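# Fold the folder clip's lever flat under its hook

## Task

Close the folder's clip fully: swing its lever back over until it lies flat and the small hook catches it and keeps it down.

## Robot and tools

Robot: two arms, left_arm and right_arm, each ending in a five-fingered hand (index, middle, ring, thumb). right_arm has a right hand; left_arm has its mirror image. Calibrated bases: left_arm near (+0.013, +0.341, +0.039) m, right_arm near (-0.053, -0.526, +0.039) m. Cameras: cam_high, cam_low, cam_left_wrist, cam_right_wrist. A camera stand sits behind the arms.

Scene frame: origin at table-top height midway between the nominal bases, +z up, +x out over the table, +y toward left_arm. Image sides do not match arm names. Printed positions can be off by a few cm, more at long reach.

Hand point axes (right hand): +z runs along the straight fingers toward the tips, +y points out of the palm face (palm surface at y = -0.062), +x runs across the palm away from the thumb. On the left hand +x points toward the thumb. A rigid mast sticks out near the wrist on the palm side (x +0.05 to +0.10, z -0.16 to -0.11, out to y +0.06) and can strike things. Fingertips have rubber caps.

One row = 48 numbers, each in [-1, 1], always covering both arms. Order: left_arm dx, dy, dz, rx, ry, rz; left hand's 16 motor numbers; left_gripper current_limit, speed; then right_arm dx, dy, dz, rx, ry, rz; right hand's 16 motor numbers; right_gripper current_limit, speed. The 16 motor numbers go: index_mcp, index_abd, index_pip, index_dip, middle_mcp, middle_abd, middle_pip, middle_dip, ring_mcp, ring_abd, ring_pip, ring_dip, thumb_cmc, thumb_axl, thumb_mcp, thumb_ipl. Results list hand values in this same order.

Pose numbers are offsets, not poses: measured from that arm's Hand target as it stood when the action or move began, along scene-frame axes. 1.0 = 0.6 m for dx/dy/dz and 180 degrees for rx/ry/rz (together one rotation vector, turning about the Hand target's position). Sending the same offset again moves the arm further. All zeros re-requests the current Hand target. Orientation commands are clipped to within 32 degrees of the measured one per step.

Hand numbers are absolute goal angles scaled between each hinge's stops, not offsets; 0 is a real goal. Going toward -1 curls or closes. Straight values: finger _mcp +0.75, _abd 0.00, _pip +0.58, _dip +0.70; thumb_cmc +0.71 (beside palm; toward -1 swings it in front of the palm), thumb_axl +0.68, thumb_mcp +0.23, thumb_ipl +0.17. current_limit maps -1..+1 to 0..550 mA (floor 11 mA); speed sets goal rate (speed+1)/2 of 8.5 rad/s. Initial values +0.4 and -0.6. To leave a hand unchanged, send back its hand_goal, hand_current_limit and hand_speed.

Tools:
- execute_actions(actions, cameras): actions is a list of actions; each action is up to 15 rows, one per 1/30 s; a short table repeats its last row to fill 15 steps. Every row counts from the action's starting Hand target. An empty list returns images.
- move(target, speed, blend, stop_force, zero, blocking, cameras): straight-line path toward one row, or a list of up to 15 rows all measured from the same starting Hand targets. speed in m/s, 0.002 to 3.6 (default 0.25; rotation up to twice that in rad/s), one value or one per target. blend in m rounds corners. stop_force 3 to 120 N ends an arm's path on felt push; zero (default true) re-zeroes it first. blocking=false returns after about 0.5 s and can't be combined with stop_force. Paths don't avoid obstacles and cap at 10 s. Avoid passing close to an arm's own base. Don't trust stop_force while the hand rotates or for light loose objects; leave it out when backing away from a contact.
- wait(seconds 0 to 10), stop(), zero_wrist_force(arm), zoom_image(camera, region [x0,y0,x1,y1] pixels, at most 504 wide and high; only cameras in the newest images), finished_scene(scene 1).

Results: per arm end_effector_position (m), end_effector_quat_wxyz, velocities, Hand target (base for next offsets), joint positions and torques, Wrist force/torque in the end effector's own axes (push from a surface reads as force into the arm; third line is the peak since last shown). Hand: hand_goal, hand_measured, hand_current_ma, hand_state (moving, goal, blocked, overload). move adds a "move:" line, e.g. done, off_target, moving, held, fault, and limits such as paced or held. A hand often settles short of its Hand target; send the gap as an offset.

Avoid: net force near 150 N or wrist torque near 24.6 N m (arm stops 10 s); commanding past a firm contact; fast contact; any press between the two arms or a hand closing on the other's fingers; motor currents at 495 mA+ for 5 s (overload); motors overheating (MOTOR HOT line at 70 °C, brake at 85 °C); anything falling off the table. After a HAND FAULT line, later calls in the same reply don't run. Only end the scene once the lever stays hooked flat with the robot let go.

Each tool is called after ">>>" as a command line: name --argument value for each argument, lists and objects as JSON in quotes; but a table of rows of numbers goes row by row, as --pt "numbers of a row", without its own name.

## Session

>>> execute_actions --actions '[]'

Scene clock: 0.00 s.
left_arm: end_effector_position=(+0.7582, +0.4501, +0.1648) hand_goal=(+0.754, +0.000, +0.576, +0.696, +0.754, +0.000, +0.576, +0.696, +0.754, +0.000, +0.576, +0.696, +0.714, +0.678, +0.226, +0.168) hand_measured=(+0.754, +0.000, +0.576, +0.696, +0.754, +0.000, +0.576, +0.696, +0.754, +0.000, +0.576, +0.696, +0.714, +0.678, +0.226, +0.168) hand_current_ma=(+0, +0, +0, +0, +0, +0, +0, +0, +0, +0, +0, +0, +0, +0, +0, +0) hand_state=(goal, goal, goal, goal, goal, goal, goal, goal, goal, goal, goal, goal, goal, goal, goal, goal) hand_current_limit=0.40 hand_speed=-0.60 end_effector_quat_wxyz=(+0.061, +0.744, -0.620, +0.241) | right_arm: end_effector_position=(+0.1786, -0.7226, +0.2708) hand_goal=(+0.754, +0.000, +0.576, +0.696, +0.754, +0.000, +0.576, +0.696, +0.754, +0.000, +0.576, +0.696, +0.714, +0.678, +0.226, +0.168) hand_measured=(+0.754, +0.000, +0.576, +0.696, +0.754, +0.000, +0.576, +0.696, +0.754, +0.000, +0.576, +0.696, +0.714, +0.678, +0.226, +0.168) hand_current_ma=(+0, +0, +0, +0, +0, +0, +0, +0, +0, +0, +0, +0, +0, +0, +0, +0) hand_state=(goal, goal, goal, goal, goal, goal, goal, goal, goal, goal, goal, goal, goal, goal, goal, goal) hand_current_limit=0.40 hand_speed=-0.60 end_effector_quat_wxyz=(-0.443, +0.678, +0.578, +0.096)
Joint positions: left_arm=[3.631 -2.396 -1.067 -1.164 1.075 -2.873] | right_arm=[-1.27 -1.648 1.86 -0.85 -1.716 -1.026]
Joint velocities: within noise
Joint torques (N m): no reading
Motor temperatures (°C): left_arm=[36 29 30 36 37 39] | right_arm=[28 34 32 33 38 29]
Wrist force (N): no reading
Wrist torque (N m): no reading
Wrist force, peak (N): no reading
Hand target: left_arm +0.7582, +0.4501, +0.1648; +0.061, +0.744, -0.620, +0.241 | right_arm +0.1786, -0.7226, +0.2708; -0.443, +0.678, +0.578, +0.096

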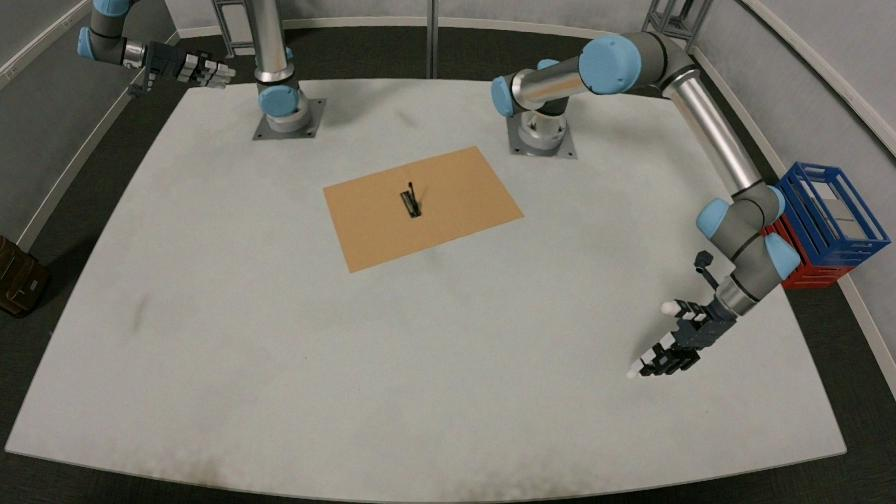

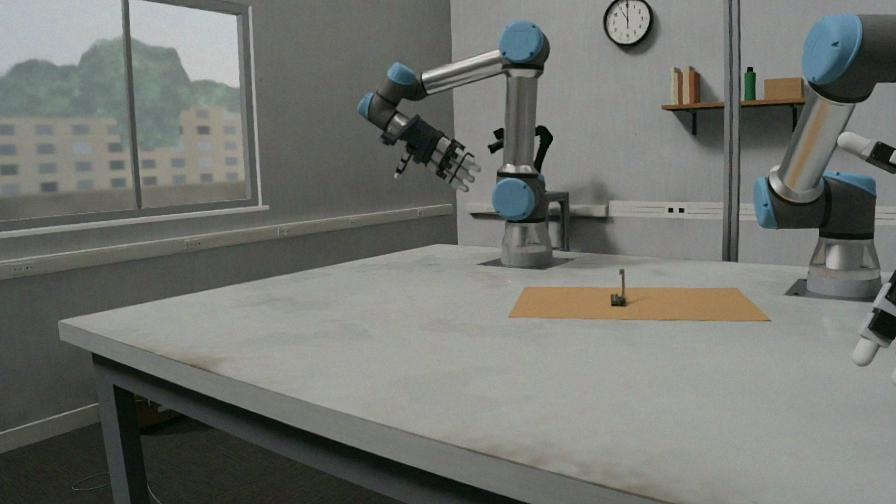

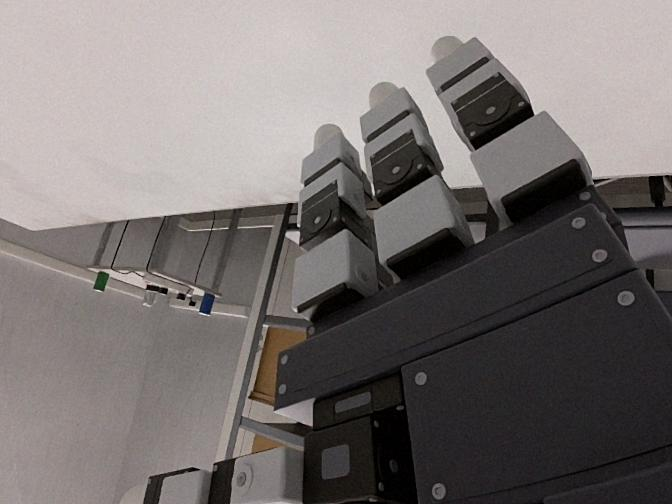

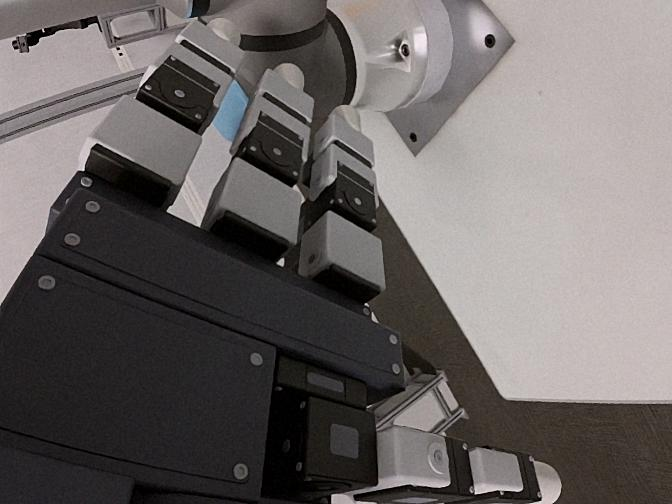

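>>> zoom_image --camera "cam_high" --region '[370, 160, 450, 240]'

>>> zoom_image --camera "cam_low" --region '[570, 250, 670, 330]'

>>> zoom_image --camera "cam_high" --region '[250, 80, 600, 290]'

Scaled by 6.300 from the camera's 896x504 image, which has a finer 1280x720 frame.

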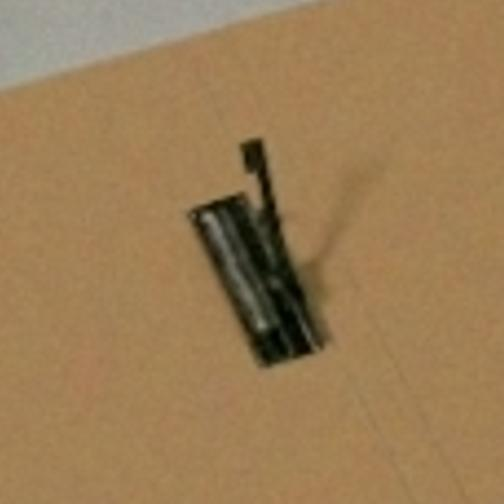

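Scaled by 5.040 from the camera's 896x504 image, which has a finer 1280x720 frame.

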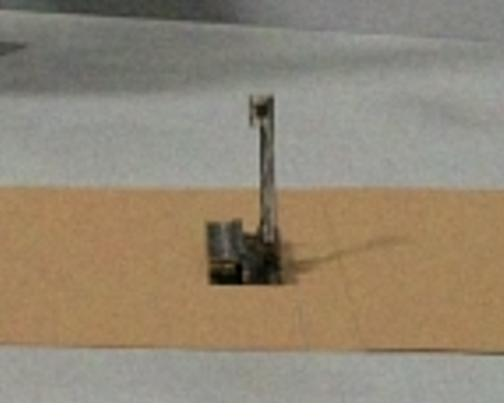

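Scaled by 1.440 from the camera's 896x504 image, which has a finer 1280x720 frame.

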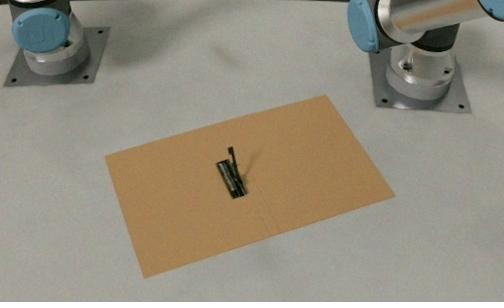

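>>> move --pt "0 0 0 0 0 0 0.754 0 0.576 0.696 0.754 0 0.576 0.696 0.754 0 0.576 0.696 0.714 0.678 0.226 0.168 0.4 -0.6 0.302 0.538 0.082 -0.252 -0.162 0.047 0.754 0 0.576 0.696 0.754 0 0.576 0.696 0.754 0 0.576 0.696 0.714 0.678 0.226 0.168 0.4 -0.6" --speed 0.4 --cameras '["all"]'

Scene clock: 54.70 s.
left_arm: end_effector_position=(+0.7582, +0.4501, +0.1648) hand_goal=(+0.754, +0.000, +0.576, +0.696, +0.754, +0.000, +0.576, +0.696, +0.754, +0.000, +0.576, +0.696, +0.714, +0.678, +0.226, +0.168) hand_measured=(+0.754, +0.000, +0.576, +0.696, +0.754, +0.000, +0.576, +0.696, +0.754, +0.000, +0.576, +0.696, +0.714, +0.678, +0.224, +0.168) hand_current_ma=(-1, +0, +1, +0, -1, +0, +1, +0, -1, +0, +1, +0, +0, -1, -3, +0) hand_state=(goal, goal, goal, goal, goal, goal, goal, goal, goal, goal, goal, goal, goal, goal, goal, goal) hand_current_limit=0.40 hand_speed=-0.60 end_effector_quat_wxyz=(+0.061, +0.744, -0.620, +0.241) | right_arm: end_effector_position=(+0.3598, -0.3998, +0.3200) hand_goal=(+0.754, +0.000, +0.576, +0.696, +0.754, +0.000, +0.576, +0.696, +0.754, +0.000, +0.576, +0.696, +0.714, +0.678, +0.226, +0.168) hand_measured=(+0.752, +0.000, +0.576, +0.696, +0.752, +0.000, +0.576, +0.696, +0.752, +0.000, +0.576, +0.696, +0.712, +0.678, +0.224, +0.168) hand_current_ma=(-10, +1, +2, +0, -9, +1, +2, +0, -10, +1, +2, +0, -6, -2, -8, -1) hand_state=(goal, goal, goal, goal, goal, goal, goal, goal, goal, goal, goal, goal, goal, goal, goal, goal) hand_current_limit=0.40 hand_speed=-0.60 end_effector_quat_wxyz=(+0.000, +0.707, +0.707, +0.000)
Joint positions: left_arm=[3.631 -2.396 -1.067 -1.164 1.075 -2.873] | right_arm=[0.035 -1.941 2.062 -1.691 -1.571 0.048]
Joint torques (N m): left_arm=[0.2 49.62 21.67 2.25 -0.86 0.24] | right_arm=[14.75 0.57 -14.62 -4.61 -1.07 1.14]
Wrist force (N): left_arm=[-0.1 0.0 0.1] | right_arm=[0.1 -0.6 0.2]
Wrist torque (N m): left_arm=[0.00 0.01 -0.01] | right_arm=[-0.23 -0.13 -0.02]
Wrist force, peak (N): left_arm=[-0.5 0.6 0.2] | right_arm=[2.7 0.4 0.2]
Hand target: left_arm +0.7582, +0.4501, +0.1648; +0.061, +0.744, -0.620, +0.241 | right_arm +0.3598, -0.3998, +0.3200; +0.000, +0.707, +0.707, -0.001
Off the commanded pose: left_arm 0.000 m, 0 deg | right_arm 0.000 m, 0 deg.
move: done

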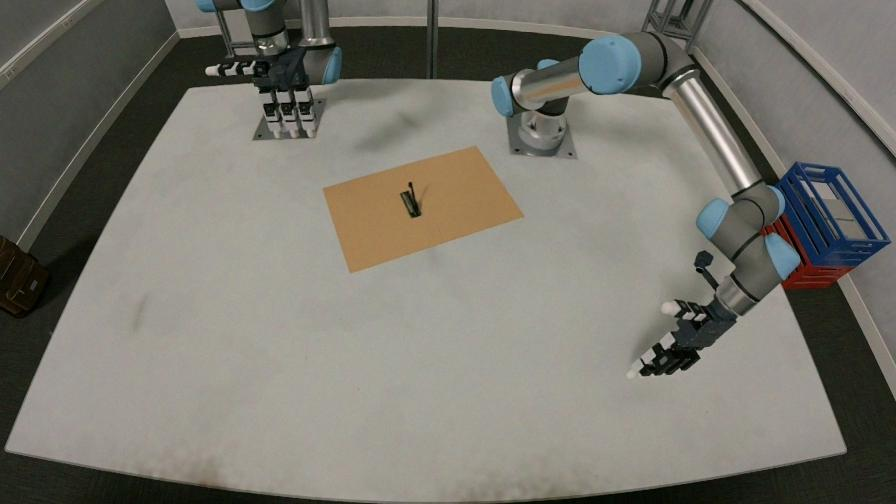

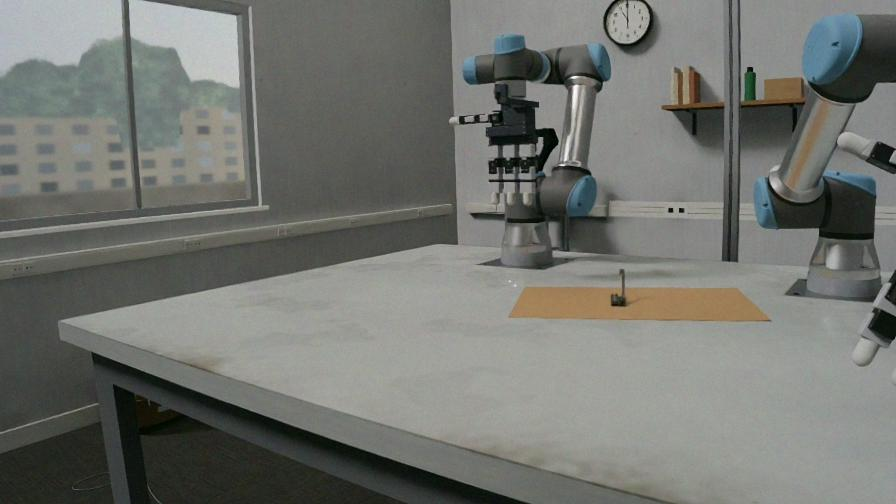

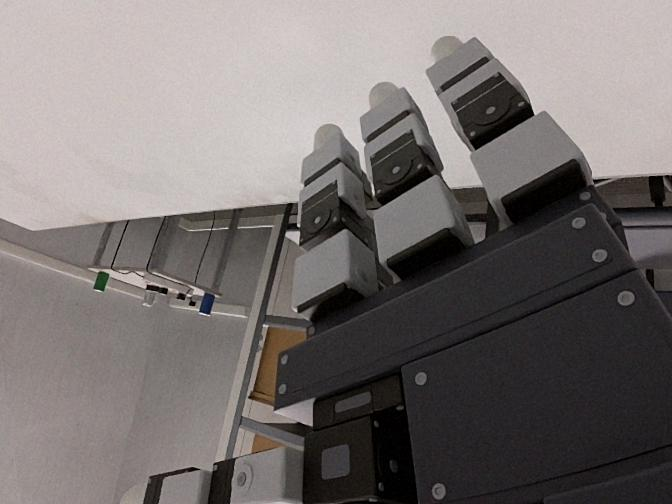

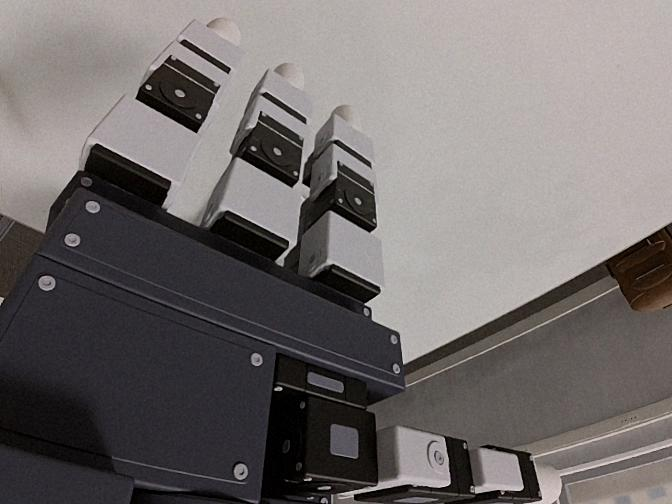

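>>> zoom_image --camera "cam_high" --region '[190, 30, 350, 150]'

>>> zoom_image --camera "cam_high" --region '[600, 240, 760, 400]'

Scaled by 3.150 from the camera's 896x504 image, which has a finer 1280x720 frame.

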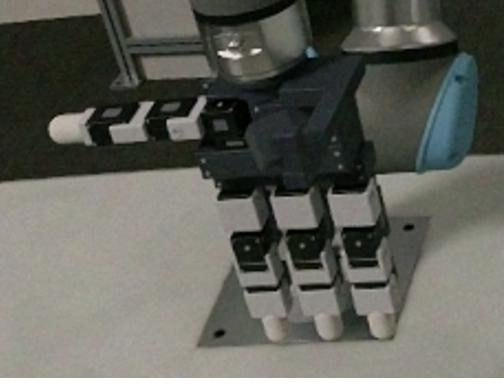

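Scaled by 3.150 from the camera's 896x504 image, which has a finer 1280x720 frame.

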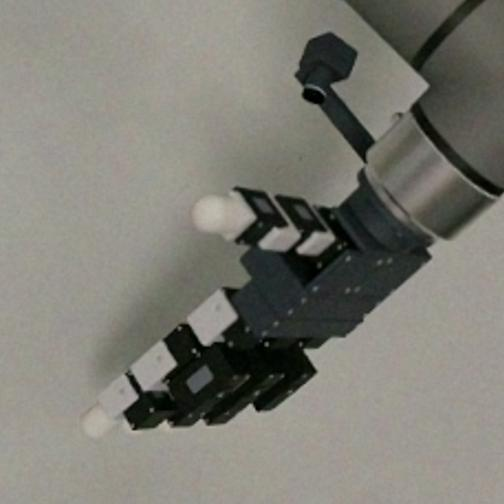

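>>> move --pt "0 0 0 0 0 0 0.754 0 0.576 0.696 0.754 0 0.576 0.696 0.754 0 0.576 0.696 0.714 0.678 0.226 0.168 0.4 -0.6 0.183 0.75 -0.033 0 0 0 0.754 0 0.576 0.696 0.754 0 0.576 0.696 0.754 0 0.576 0.696 0.714 0.678 0.226 0.168 0.4 -0.6" --speed 0.4 --cameras '["all"]'

Scene clock: 101.83 s.
left_arm: end_effector_position=(+0.7582, +0.4501, +0.1648) hand_goal=(+0.754, +0.000, +0.576, +0.696, +0.754, +0.000, +0.576, +0.696, +0.754, +0.000, +0.576, +0.696, +0.714, +0.678, +0.226, +0.168) hand_measured=(+0.754, +0.000, +0.576, +0.696, +0.754, +0.000, +0.576, +0.696, +0.754, +0.000, +0.576, +0.696, +0.714, +0.678, +0.224, +0.168) hand_current_ma=(-1, +0, +1, +0, -1, +0, +1, +0, -1, +0, +1, +0, +0, -1, -3, +0) hand_state=(goal, goal, goal, goal, goal, goal, goal, goal, goal, goal, goal, goal, goal, goal, goal, goal) hand_current_limit=0.40 hand_speed=-0.60 end_effector_quat_wxyz=(+0.061, +0.744, -0.620, +0.241) | right_arm: end_effector_position=(+0.4695, +0.0502, +0.3002) hand_goal=(+0.754, +0.000, +0.576, +0.696, +0.754, +0.000, +0.576, +0.696, +0.754, +0.000, +0.576, +0.696, +0.714, +0.678, +0.226, +0.168) hand_measured=(+0.752, +0.000, +0.576, +0.696, +0.752, +0.000, +0.576, +0.696, +0.752, +0.000, +0.576, +0.696, +0.712, +0.678, +0.224, +0.168) hand_current_ma=(-10, +1, +2, +0, -9, +1, +2, +0, -10, +1, +2, +0, -6, -2, -8, -1) hand_state=(goal, goal, goal, goal, goal, goal, goal, goal, goal, goal, goal, goal, goal, goal, goal, goal) hand_current_limit=0.40 hand_speed=-0.60 end_effector_quat_wxyz=(+0.000, +0.707, +0.707, +0.000)
Joint positions: left_arm=[3.631 -2.396 -1.067 -1.164 1.075 -2.873] | right_arm=[0.747 -0.974 1.031 -1.627 -1.571 0.759]
Joint torques (N m): left_arm=[-0.66 49.77 21.91 2.6 -0.96 -0.1] | right_arm=[-12.13 -38.52 -32.25 -3.16 -0.39 -0.79]
Wrist force (N): left_arm=[0.0 0.0 -0.2] | right_arm=[0.9 -0.6 0.3]
Wrist torque (N m): left_arm=[0.02 -0.01 -0.01] | right_arm=[-0.22 -0.28 0.03]
Wrist force, peak (N): left_arm=[-0.6 0.3 0.1] | right_arm=[3.5 -0.2 0.6]
Hand target: left_arm +0.7582, +0.4501, +0.1648; +0.061, +0.744, -0.620, +0.241 | right_arm +0.4696, +0.0502, +0.3002; +0.000, +0.707, +0.707, -0.001
Off the commanded pose: left_arm 0.000 m, 0 deg | right_arm 0.000 m, 0 deg.
move: done

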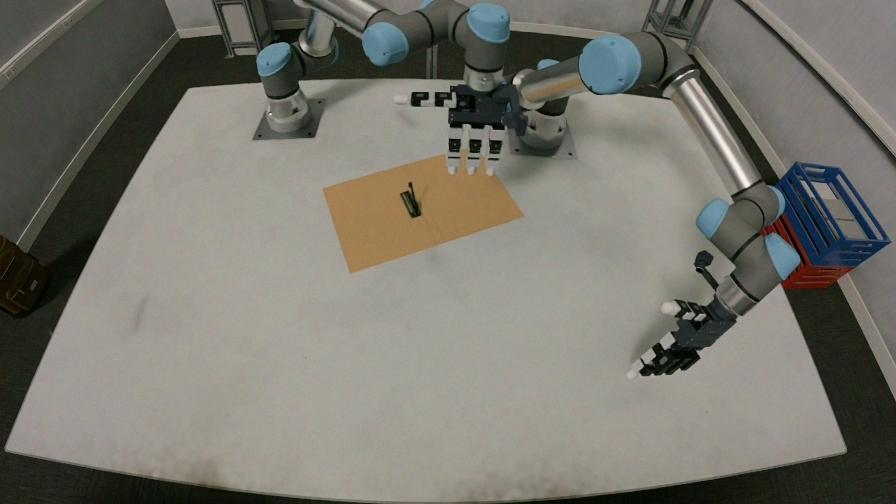

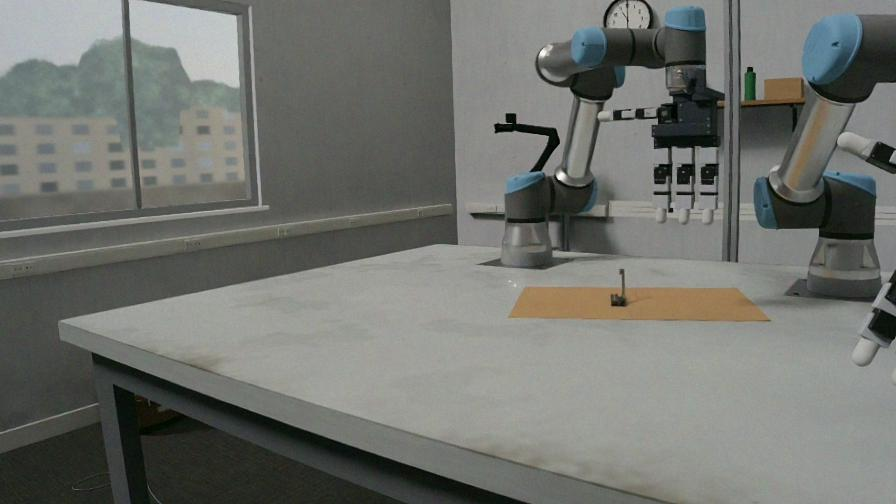

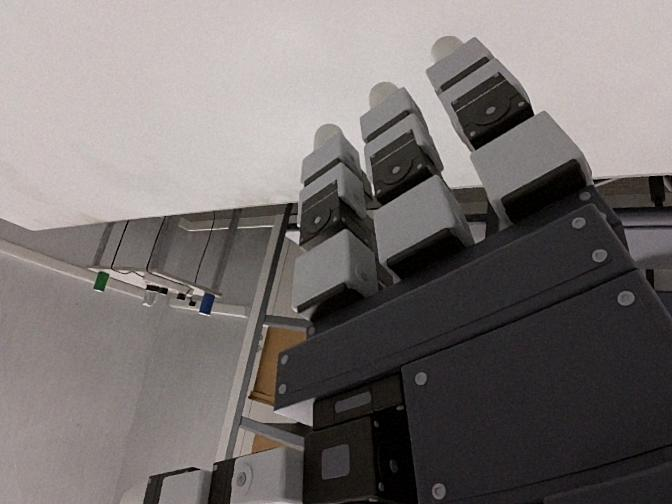

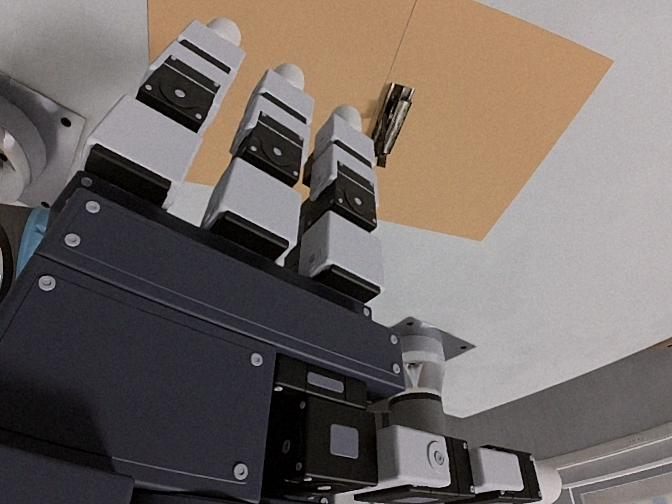

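>>> zoom_image --camera "cam_right_wrist" --region '[340, 60, 460, 180]'

>>> zoom_image --camera "cam_high" --region '[380, 70, 540, 230]'

Scaled by 4.200 from the camera's 672x504 image, which has a finer 960x720 frame.

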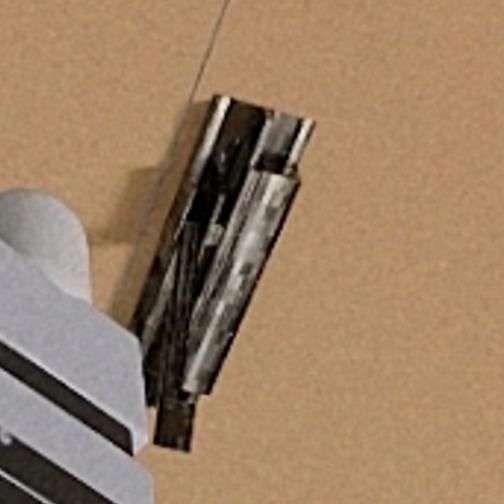

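Scaled by 3.150 from the camera's 896x504 image, which has a finer 1280x720 frame.

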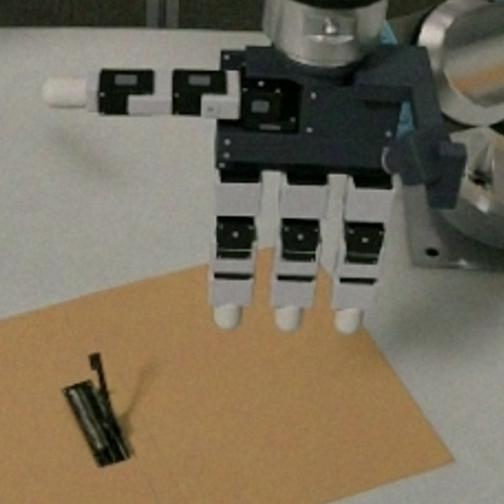

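>>> move --pt "0 0 0 0 0 0 0.754 0 0.576 0.696 0.754 0 0.576 0.696 0.754 0 0.576 0.696 0.714 0.678 0.226 0.168 0.4 -0.6 -0.1 0.083 -0.167 0 0 0 0.754 0 0.576 0.696 0.754 0 0.576 0.696 0.754 0 0.576 0.696 0.714 0.678 0.226 0.168 0.4 -0.6" --speed 0.3 --cameras '["cam_right_wrist"]'

>>> zoom_image --camera "cam_right_wrist" --region '[380, 40, 560, 220]'

Scene clock: 136.67 s.
left_arm: end_effector_position=(+0.7582, +0.4501, +0.1648) hand_goal=(+0.754, +0.000, +0.576, +0.696, +0.754, +0.000, +0.576, +0.696, +0.754, +0.000, +0.576, +0.696, +0.714, +0.678, +0.226, +0.168) hand_measured=(+0.754, +0.000, +0.576, +0.696, +0.754, +0.000, +0.576, +0.696, +0.754, +0.000, +0.576, +0.696, +0.714, +0.678, +0.224, +0.168) hand_current_ma=(-1, +0, +1, +0, -1, +0, +1, +0, -1, +0, +1, +0, +0, -1, -3, +0) hand_state=(goal, goal, goal, goal, goal, goal, goal, goal, goal, goal, goal, goal, goal, goal, goal, goal) hand_current_limit=0.40 hand_speed=-0.60 end_effector_quat_wxyz=(+0.061, +0.744, -0.620, +0.241) | right_arm: end_effector_position=(+0.4095, +0.1001, +0.1999) hand_goal=(+0.754, +0.000, +0.576, +0.696, +0.754, +0.000, +0.576, +0.696, +0.754, +0.000, +0.576, +0.696, +0.714, +0.678, +0.226, +0.168) hand_measured=(+0.752, +0.000, +0.576, +0.696, +0.752, +0.000, +0.576, +0.696, +0.752, +0.000, +0.576, +0.696, +0.712, +0.678, +0.224, +0.168) hand_current_ma=(-10, +1, +2, +0, -9, +1, +2, +0, -10, +1, +2, +0, -5, -2, -10, -1) hand_state=(goal, goal, goal, goal, goal, goal, goal, goal, goal, goal, goal, goal, goal, goal, goal, goal) hand_current_limit=0.40 hand_speed=-0.60 end_effector_quat_wxyz=(+0.000, +0.707, +0.707, -0.001)
Joint positions: left_arm=[3.631 -2.396 -1.067 -1.164 1.075 -2.873] | right_arm=[0.852 -0.907 1.18 -1.843 -1.57 0.865]
Joint torques (N m): left_arm=[0.58 49.71 21.78 2.18 -0.9 0.1] | right_arm=[-9.47 -54.48 -25.65 -2.36 -2.29 -0.47]
Wrist force (N): left_arm=[-0.4 0.3 -0.3] | right_arm=[0.6 -0.6 0.2]
Wrist torque (N m): left_arm=[0.06 0.04 -0.04] | right_arm=[-0.20 -0.23 0.00]
Wrist force, peak (N): left_arm=[-0.5 0.5 -0.2] | right_arm=[1.3 -1.5 2.3]
Hand target: left_arm +0.7582, +0.4501, +0.1648; +0.061, +0.744, -0.620, +0.241 | right_arm +0.4096, +0.1000, +0.2000; +0.000, +0.707, +0.707, -0.001
Off the commanded pose: left_arm 0.000 m, 0 deg | right_arm 0.000 m, 0 deg.
move: done
Images, in order (width x height): cam_right_wrist 672x504.

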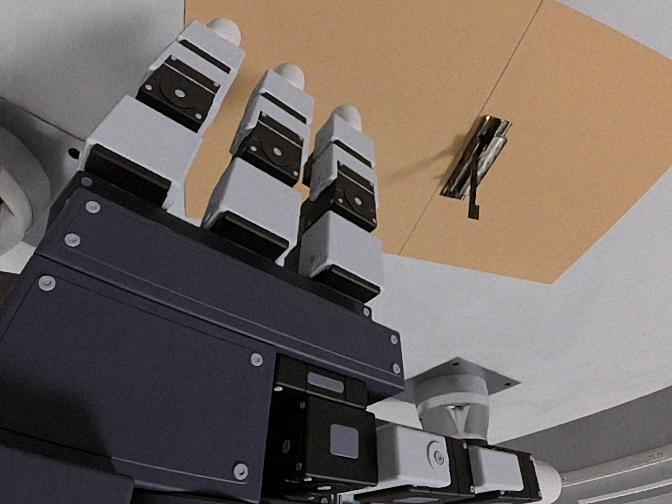

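Scaled by 2.800 from the camera's 672x504 image, which has a finer 960x720 frame.

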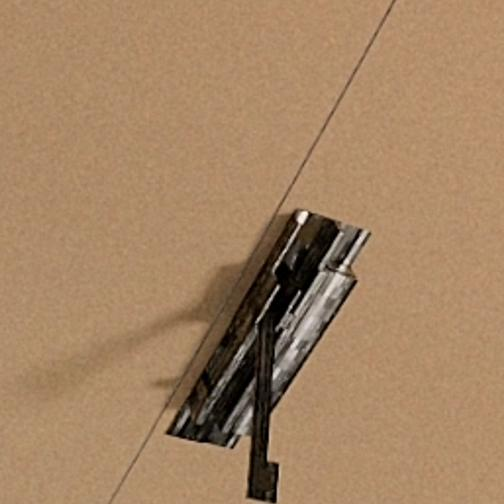

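>>> zoom_image --camera "cam_right_wrist" --region '[430, 105, 530, 225]'

Scaled by 4.200 from the camera's 672x504 image, which has a finer 960x720 frame.

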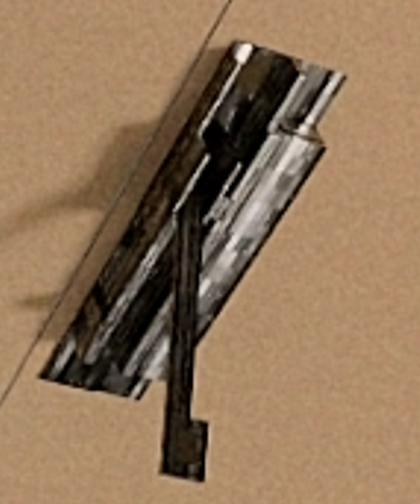

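>>> move --pt "0 0 0 0 0 0 0.754 0 0.576 0.696 0.754 0 0.576 0.696 0.754 0 0.576 0.696 0.714 0.678 0.226 0.168 0.4 -0.6 -0.133 -0.25 0.217 0 0 -0.5 0.754 0 0.576 0.696 0.754 0 0.576 0.696 0.754 0 0.576 0.696 0.714 0.678 0.226 0.168 0.4 -0.6" --pt "0 0 0 0 0 0 0.754 0 0.576 0.696 0.754 0 0.576 0.696 0.754 0 0.576 0.696 0.714 0.678 0.226 0.168 0.4 -0.6 -0.283 -0.492 0.033 0 0 -0.999 0.754 0 0.576 0.696 0.754 0 0.576 0.696 0.754 0 0.576 0.696 0.714 0.678 0.226 0.168 0.4 -0.6" --speed 0.5 --blend 0.04 --cameras '["all"]'

Scene clock: 195.70 s.
left_arm: end_effector_position=(+0.7582, +0.4501, +0.1648) hand_goal=(+0.754, +0.000, +0.576, +0.696, +0.754, +0.000, +0.576, +0.696, +0.754, +0.000, +0.576, +0.696, +0.714, +0.678, +0.226, +0.168) hand_measured=(+0.754, +0.000, +0.576, +0.696, +0.754, +0.000, +0.576, +0.696, +0.754, +0.000, +0.576, +0.696, +0.714, +0.678, +0.224, +0.168) hand_current_ma=(-1, +0, +1, +0, -1, +0, +1, +0, -1, +0, +1, +0, +0, -1, -3, +0) hand_state=(goal, goal, goal, goal, goal, goal, goal, goal, goal, goal, goal, goal, goal, goal, goal, goal) hand_current_limit=0.40 hand_speed=-0.60 end_effector_quat_wxyz=(+0.061, +0.744, -0.620, +0.241) | right_arm: end_effector_position=(+0.2399, -0.1952, +0.2198) hand_goal=(+0.754, +0.000, +0.576, +0.696, +0.754, +0.000, +0.576, +0.696, +0.754, +0.000, +0.576, +0.696, +0.714, +0.678, +0.226, +0.168) hand_measured=(+0.752, +0.000, +0.576, +0.696, +0.752, +0.000, +0.576, +0.696, +0.752, +0.000, +0.576, +0.696, +0.712, +0.678, +0.224, +0.168) hand_current_ma=(-10, +1, +2, +0, -9, +1, +2, +0, -10, +1, +2, +0, -5, -2, -10, -1) hand_state=(goal, goal, goal, goal, goal, goal, goal, goal, goal, goal, goal, goal, goal, goal, goal, goal) hand_current_limit=0.40 hand_speed=-0.60 end_effector_quat_wxyz=(-0.001, +0.708, -0.706, +0.000)
Joint positions: left_arm=[3.631 -2.396 -1.067 -1.164 1.075 -2.873] | right_arm=[0.395 -1.525 1.991 -2.038 -1.571 3.546]
Joint torques (N m): left_arm=[-1.23 51.01 21.21 2.73 -0.95 -0.04] | right_arm=[14.45 -16.65 -20.53 -0.26 -1.79 0.41]
Wrist force (N): left_arm=[0.1 0.0 0.0] | right_arm=[0.8 -0.5 0.2]
Wrist torque (N m): left_arm=[0.00 -0.01 0.01] | right_arm=[-0.21 -0.25 0.00]
Wrist force, peak (N): left_arm=[-0.5 0.2 0.3] | right_arm=[1.8 0.0 0.4]
Hand target: left_arm +0.7582, +0.4501, +0.1648; +0.061, +0.744, -0.620, +0.241 | right_arm +0.2398, -0.1952, +0.2198; -0.001, +0.708, -0.706, +0.000
Off the commanded pose: left_arm 0.000 m, 0 deg | right_arm 0.000 m, 0 deg.
move: done

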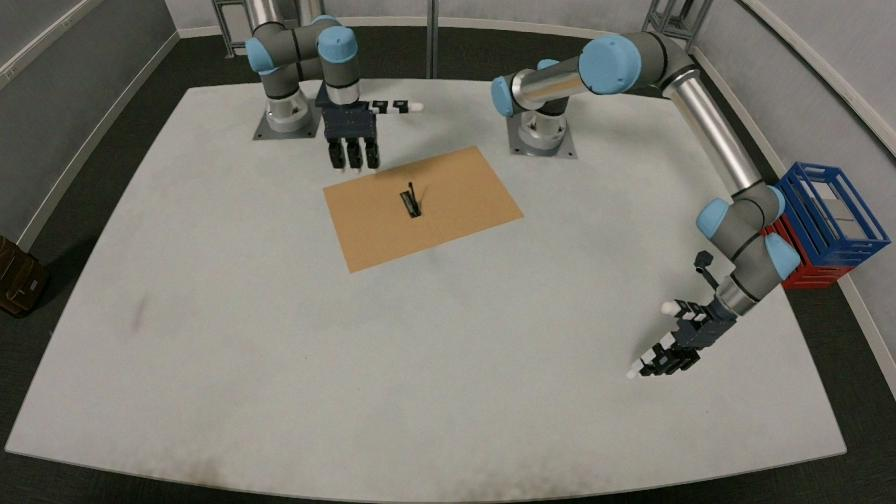

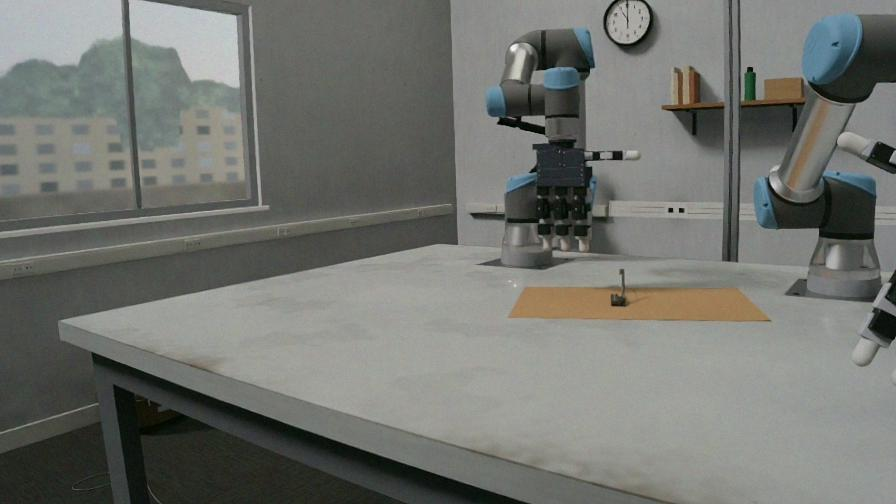

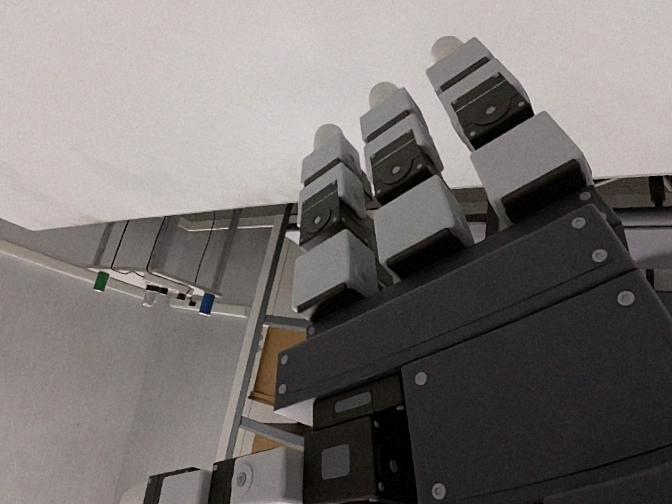

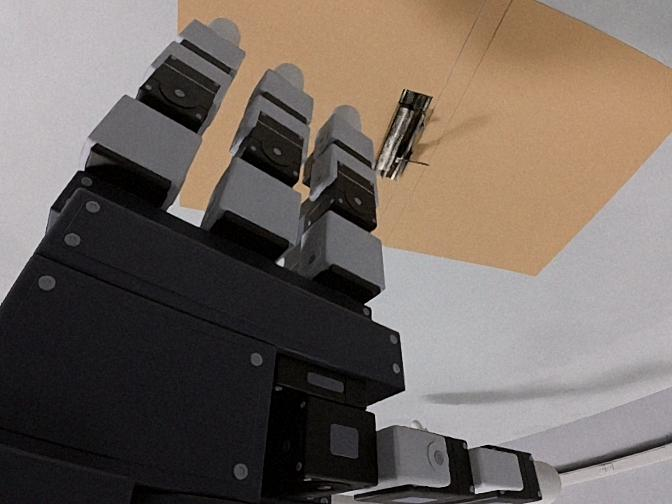

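>>> zoom_image --camera "cam_right_wrist" --region '[350, 75, 470, 195]'

>>> zoom_image --camera "cam_right_wrist" --region '[370, 130, 440, 190]'

Scaled by 4.200 from the camera's 672x504 image, which has a finer 960x720 frame.

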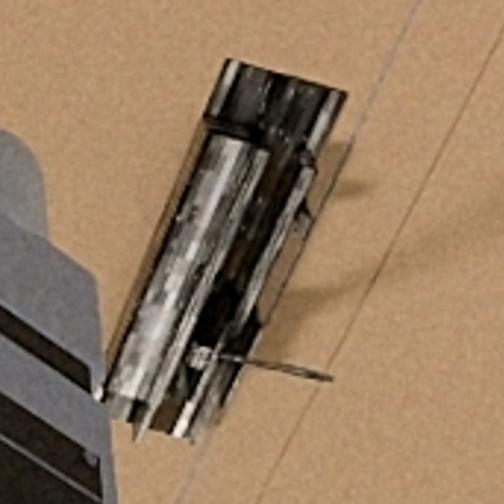

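Scaled by 7.200 from the camera's 672x504 image, which has a finer 960x720 frame.

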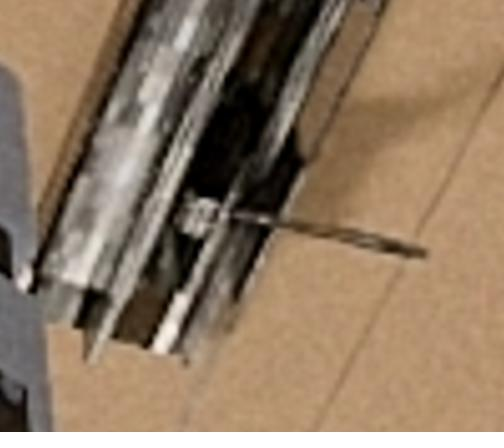

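>>> move --target '[0,0,0,0,0,0,0.754,0,0.576,0.696,0.754,0,0.576,0.696,0.754,0,0.576,0.696,0.714,0.678,0.226,0.168,0.4,-0.6,0.105,0.142,0.05,0,0,0.103,0.754,0,0.576,0.696,-0.342,0,-0.883,-0.174,-0.342,0,-0.883,-0.174,0.714,0.678,0.226,0.168,0.7,-0.6]' --speed 0.25 --cameras '["all"]'

>>> zoom_image --camera "cam_right_wrist" --region '[250, 20, 500, 220]'

>>> zoom_image --camera "cam_high" --region '[350, 120, 470, 240]'

>>> zoom_image --camera "cam_low" --region '[560, 200, 680, 320]'

Scene clock: 283.60 s.
left_arm: end_effector_position=(+0.7582, +0.4501, +0.1648) hand_goal=(+0.754, +0.000, +0.576, +0.696, +0.754, +0.000, +0.576, +0.696, +0.754, +0.000, +0.576, +0.696, +0.714, +0.678, +0.226, +0.168) hand_measured=(+0.754, +0.000, +0.576, +0.696, +0.754, +0.000, +0.576, +0.696, +0.754, +0.000, +0.576, +0.696, +0.714, +0.678, +0.224, +0.168) hand_current_ma=(-1, +0, +1, +0, -1, +0, +1, +0, -1, +0, +1, +0, +0, -1, -3, +0) hand_state=(goal, goal, goal, goal, goal, goal, goal, goal, goal, goal, goal, goal, goal, goal, goal, goal) hand_current_limit=0.40 hand_speed=-0.60 end_effector_quat_wxyz=(+0.061, +0.744, -0.620, +0.241) | right_arm: end_effector_position=(+0.3027, -0.1100, +0.2497) hand_goal=(+0.754, +0.000, +0.576, +0.696, -0.342, +0.000, -0.882, -0.174, -0.342, +0.000, -0.882, -0.174, +0.714, +0.678, +0.226, +0.168) hand_measured=(+0.752, +0.000, +0.576, +0.696, -0.318, +0.000, -0.800, -0.156, -0.318, +0.000, -0.802, -0.156, +0.712, +0.678, +0.224, +0.168) hand_current_ma=(-9, +1, +2, +0, +97, +1, +359, +68, +104, +1, +353, +72, -4, -2, -10, -1) hand_state=(goal, goal, goal, goal, blocked, goal, blocked, goal, blocked, goal, blocked, goal, goal, goal, goal, goal) hand_current_limit=0.70 hand_speed=-0.60 end_effector_quat_wxyz=(+0.000, +0.813, -0.583, +0.000)
Joint positions: left_arm=[3.631 -2.396 -1.067 -1.164 1.075 -2.873] | right_arm=[0.528 -1.267 1.598 -1.902 -1.57 3.355]
Joint torques (N m): left_arm=[-0.86 51.16 20.94 2.42 -0.78 0.14] | right_arm=[-13.77 -32.96 -32.05 -3.49 -2.1 -0.79]
Wrist force (N): left_arm=[-0.1 0.0 -0.1] | right_arm=[0.3 -0.5 0.1]
Wrist torque (N m): left_arm=[0.03 0.01 -0.01] | right_arm=[-0.11 -0.21 -0.11]
Wrist force, peak (N): left_arm=[-0.5 0.6 -0.1] | right_arm=[2.2 0.1 0.8]
Hand target: left_arm +0.7582, +0.4501, +0.1648; +0.061, +0.744, -0.620, +0.241 | right_arm +0.3028, -0.1100, +0.2498; -0.001, +0.813, -0.583, +0.000
Off the commanded pose: left_arm 0.000 m, 0 deg | right_arm 0.000 m, 0 deg.
move: done

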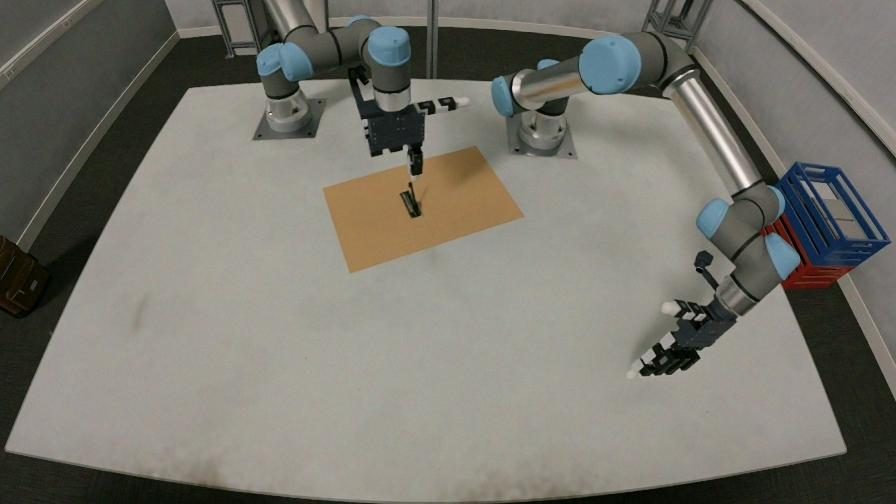

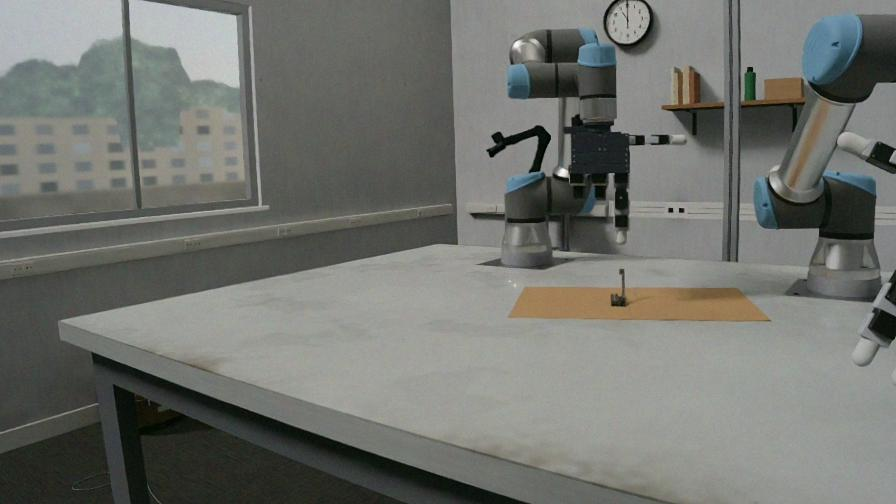

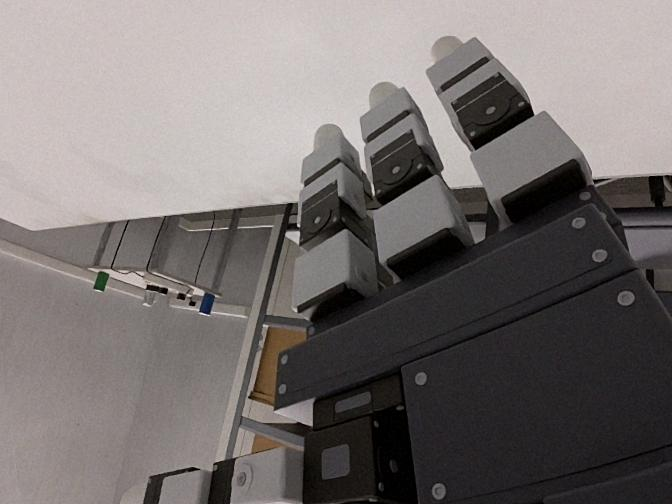

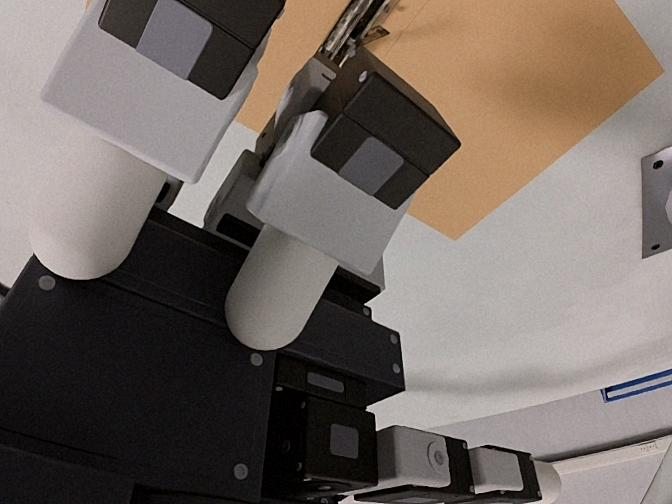

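Scaled by 2.016 from the camera's 672x504 image, which has a finer 960x720 frame.

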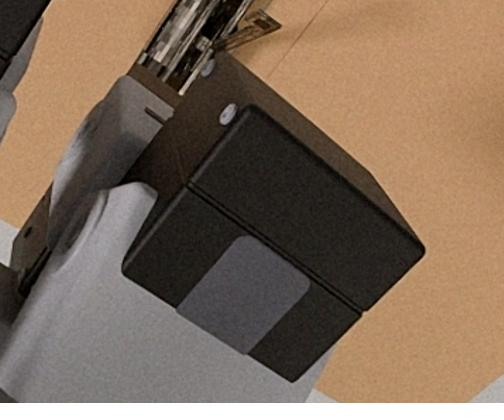

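Scaled by 4.200 from the camera's 896x504 image, which has a finer 1280x720 frame.

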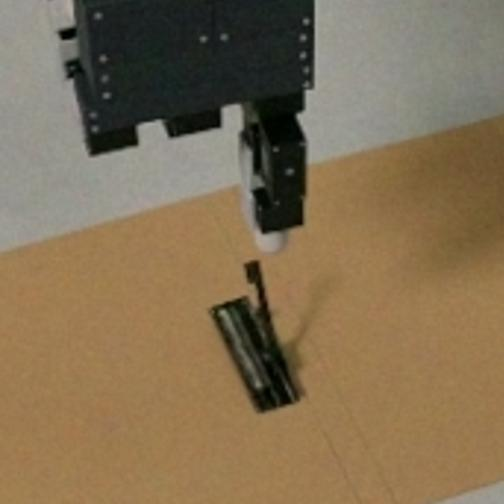

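Scaled by 4.200 from the camera's 896x504 image, which has a finer 1280x720 frame.

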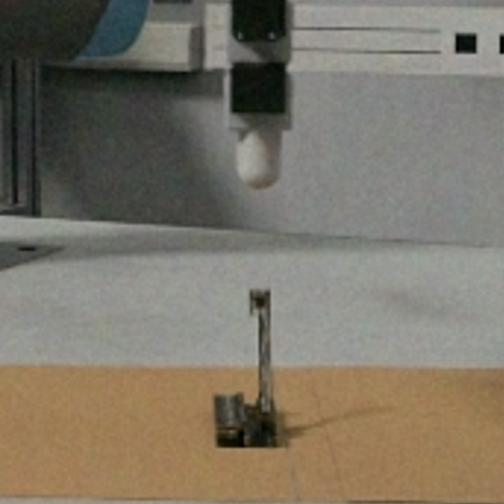

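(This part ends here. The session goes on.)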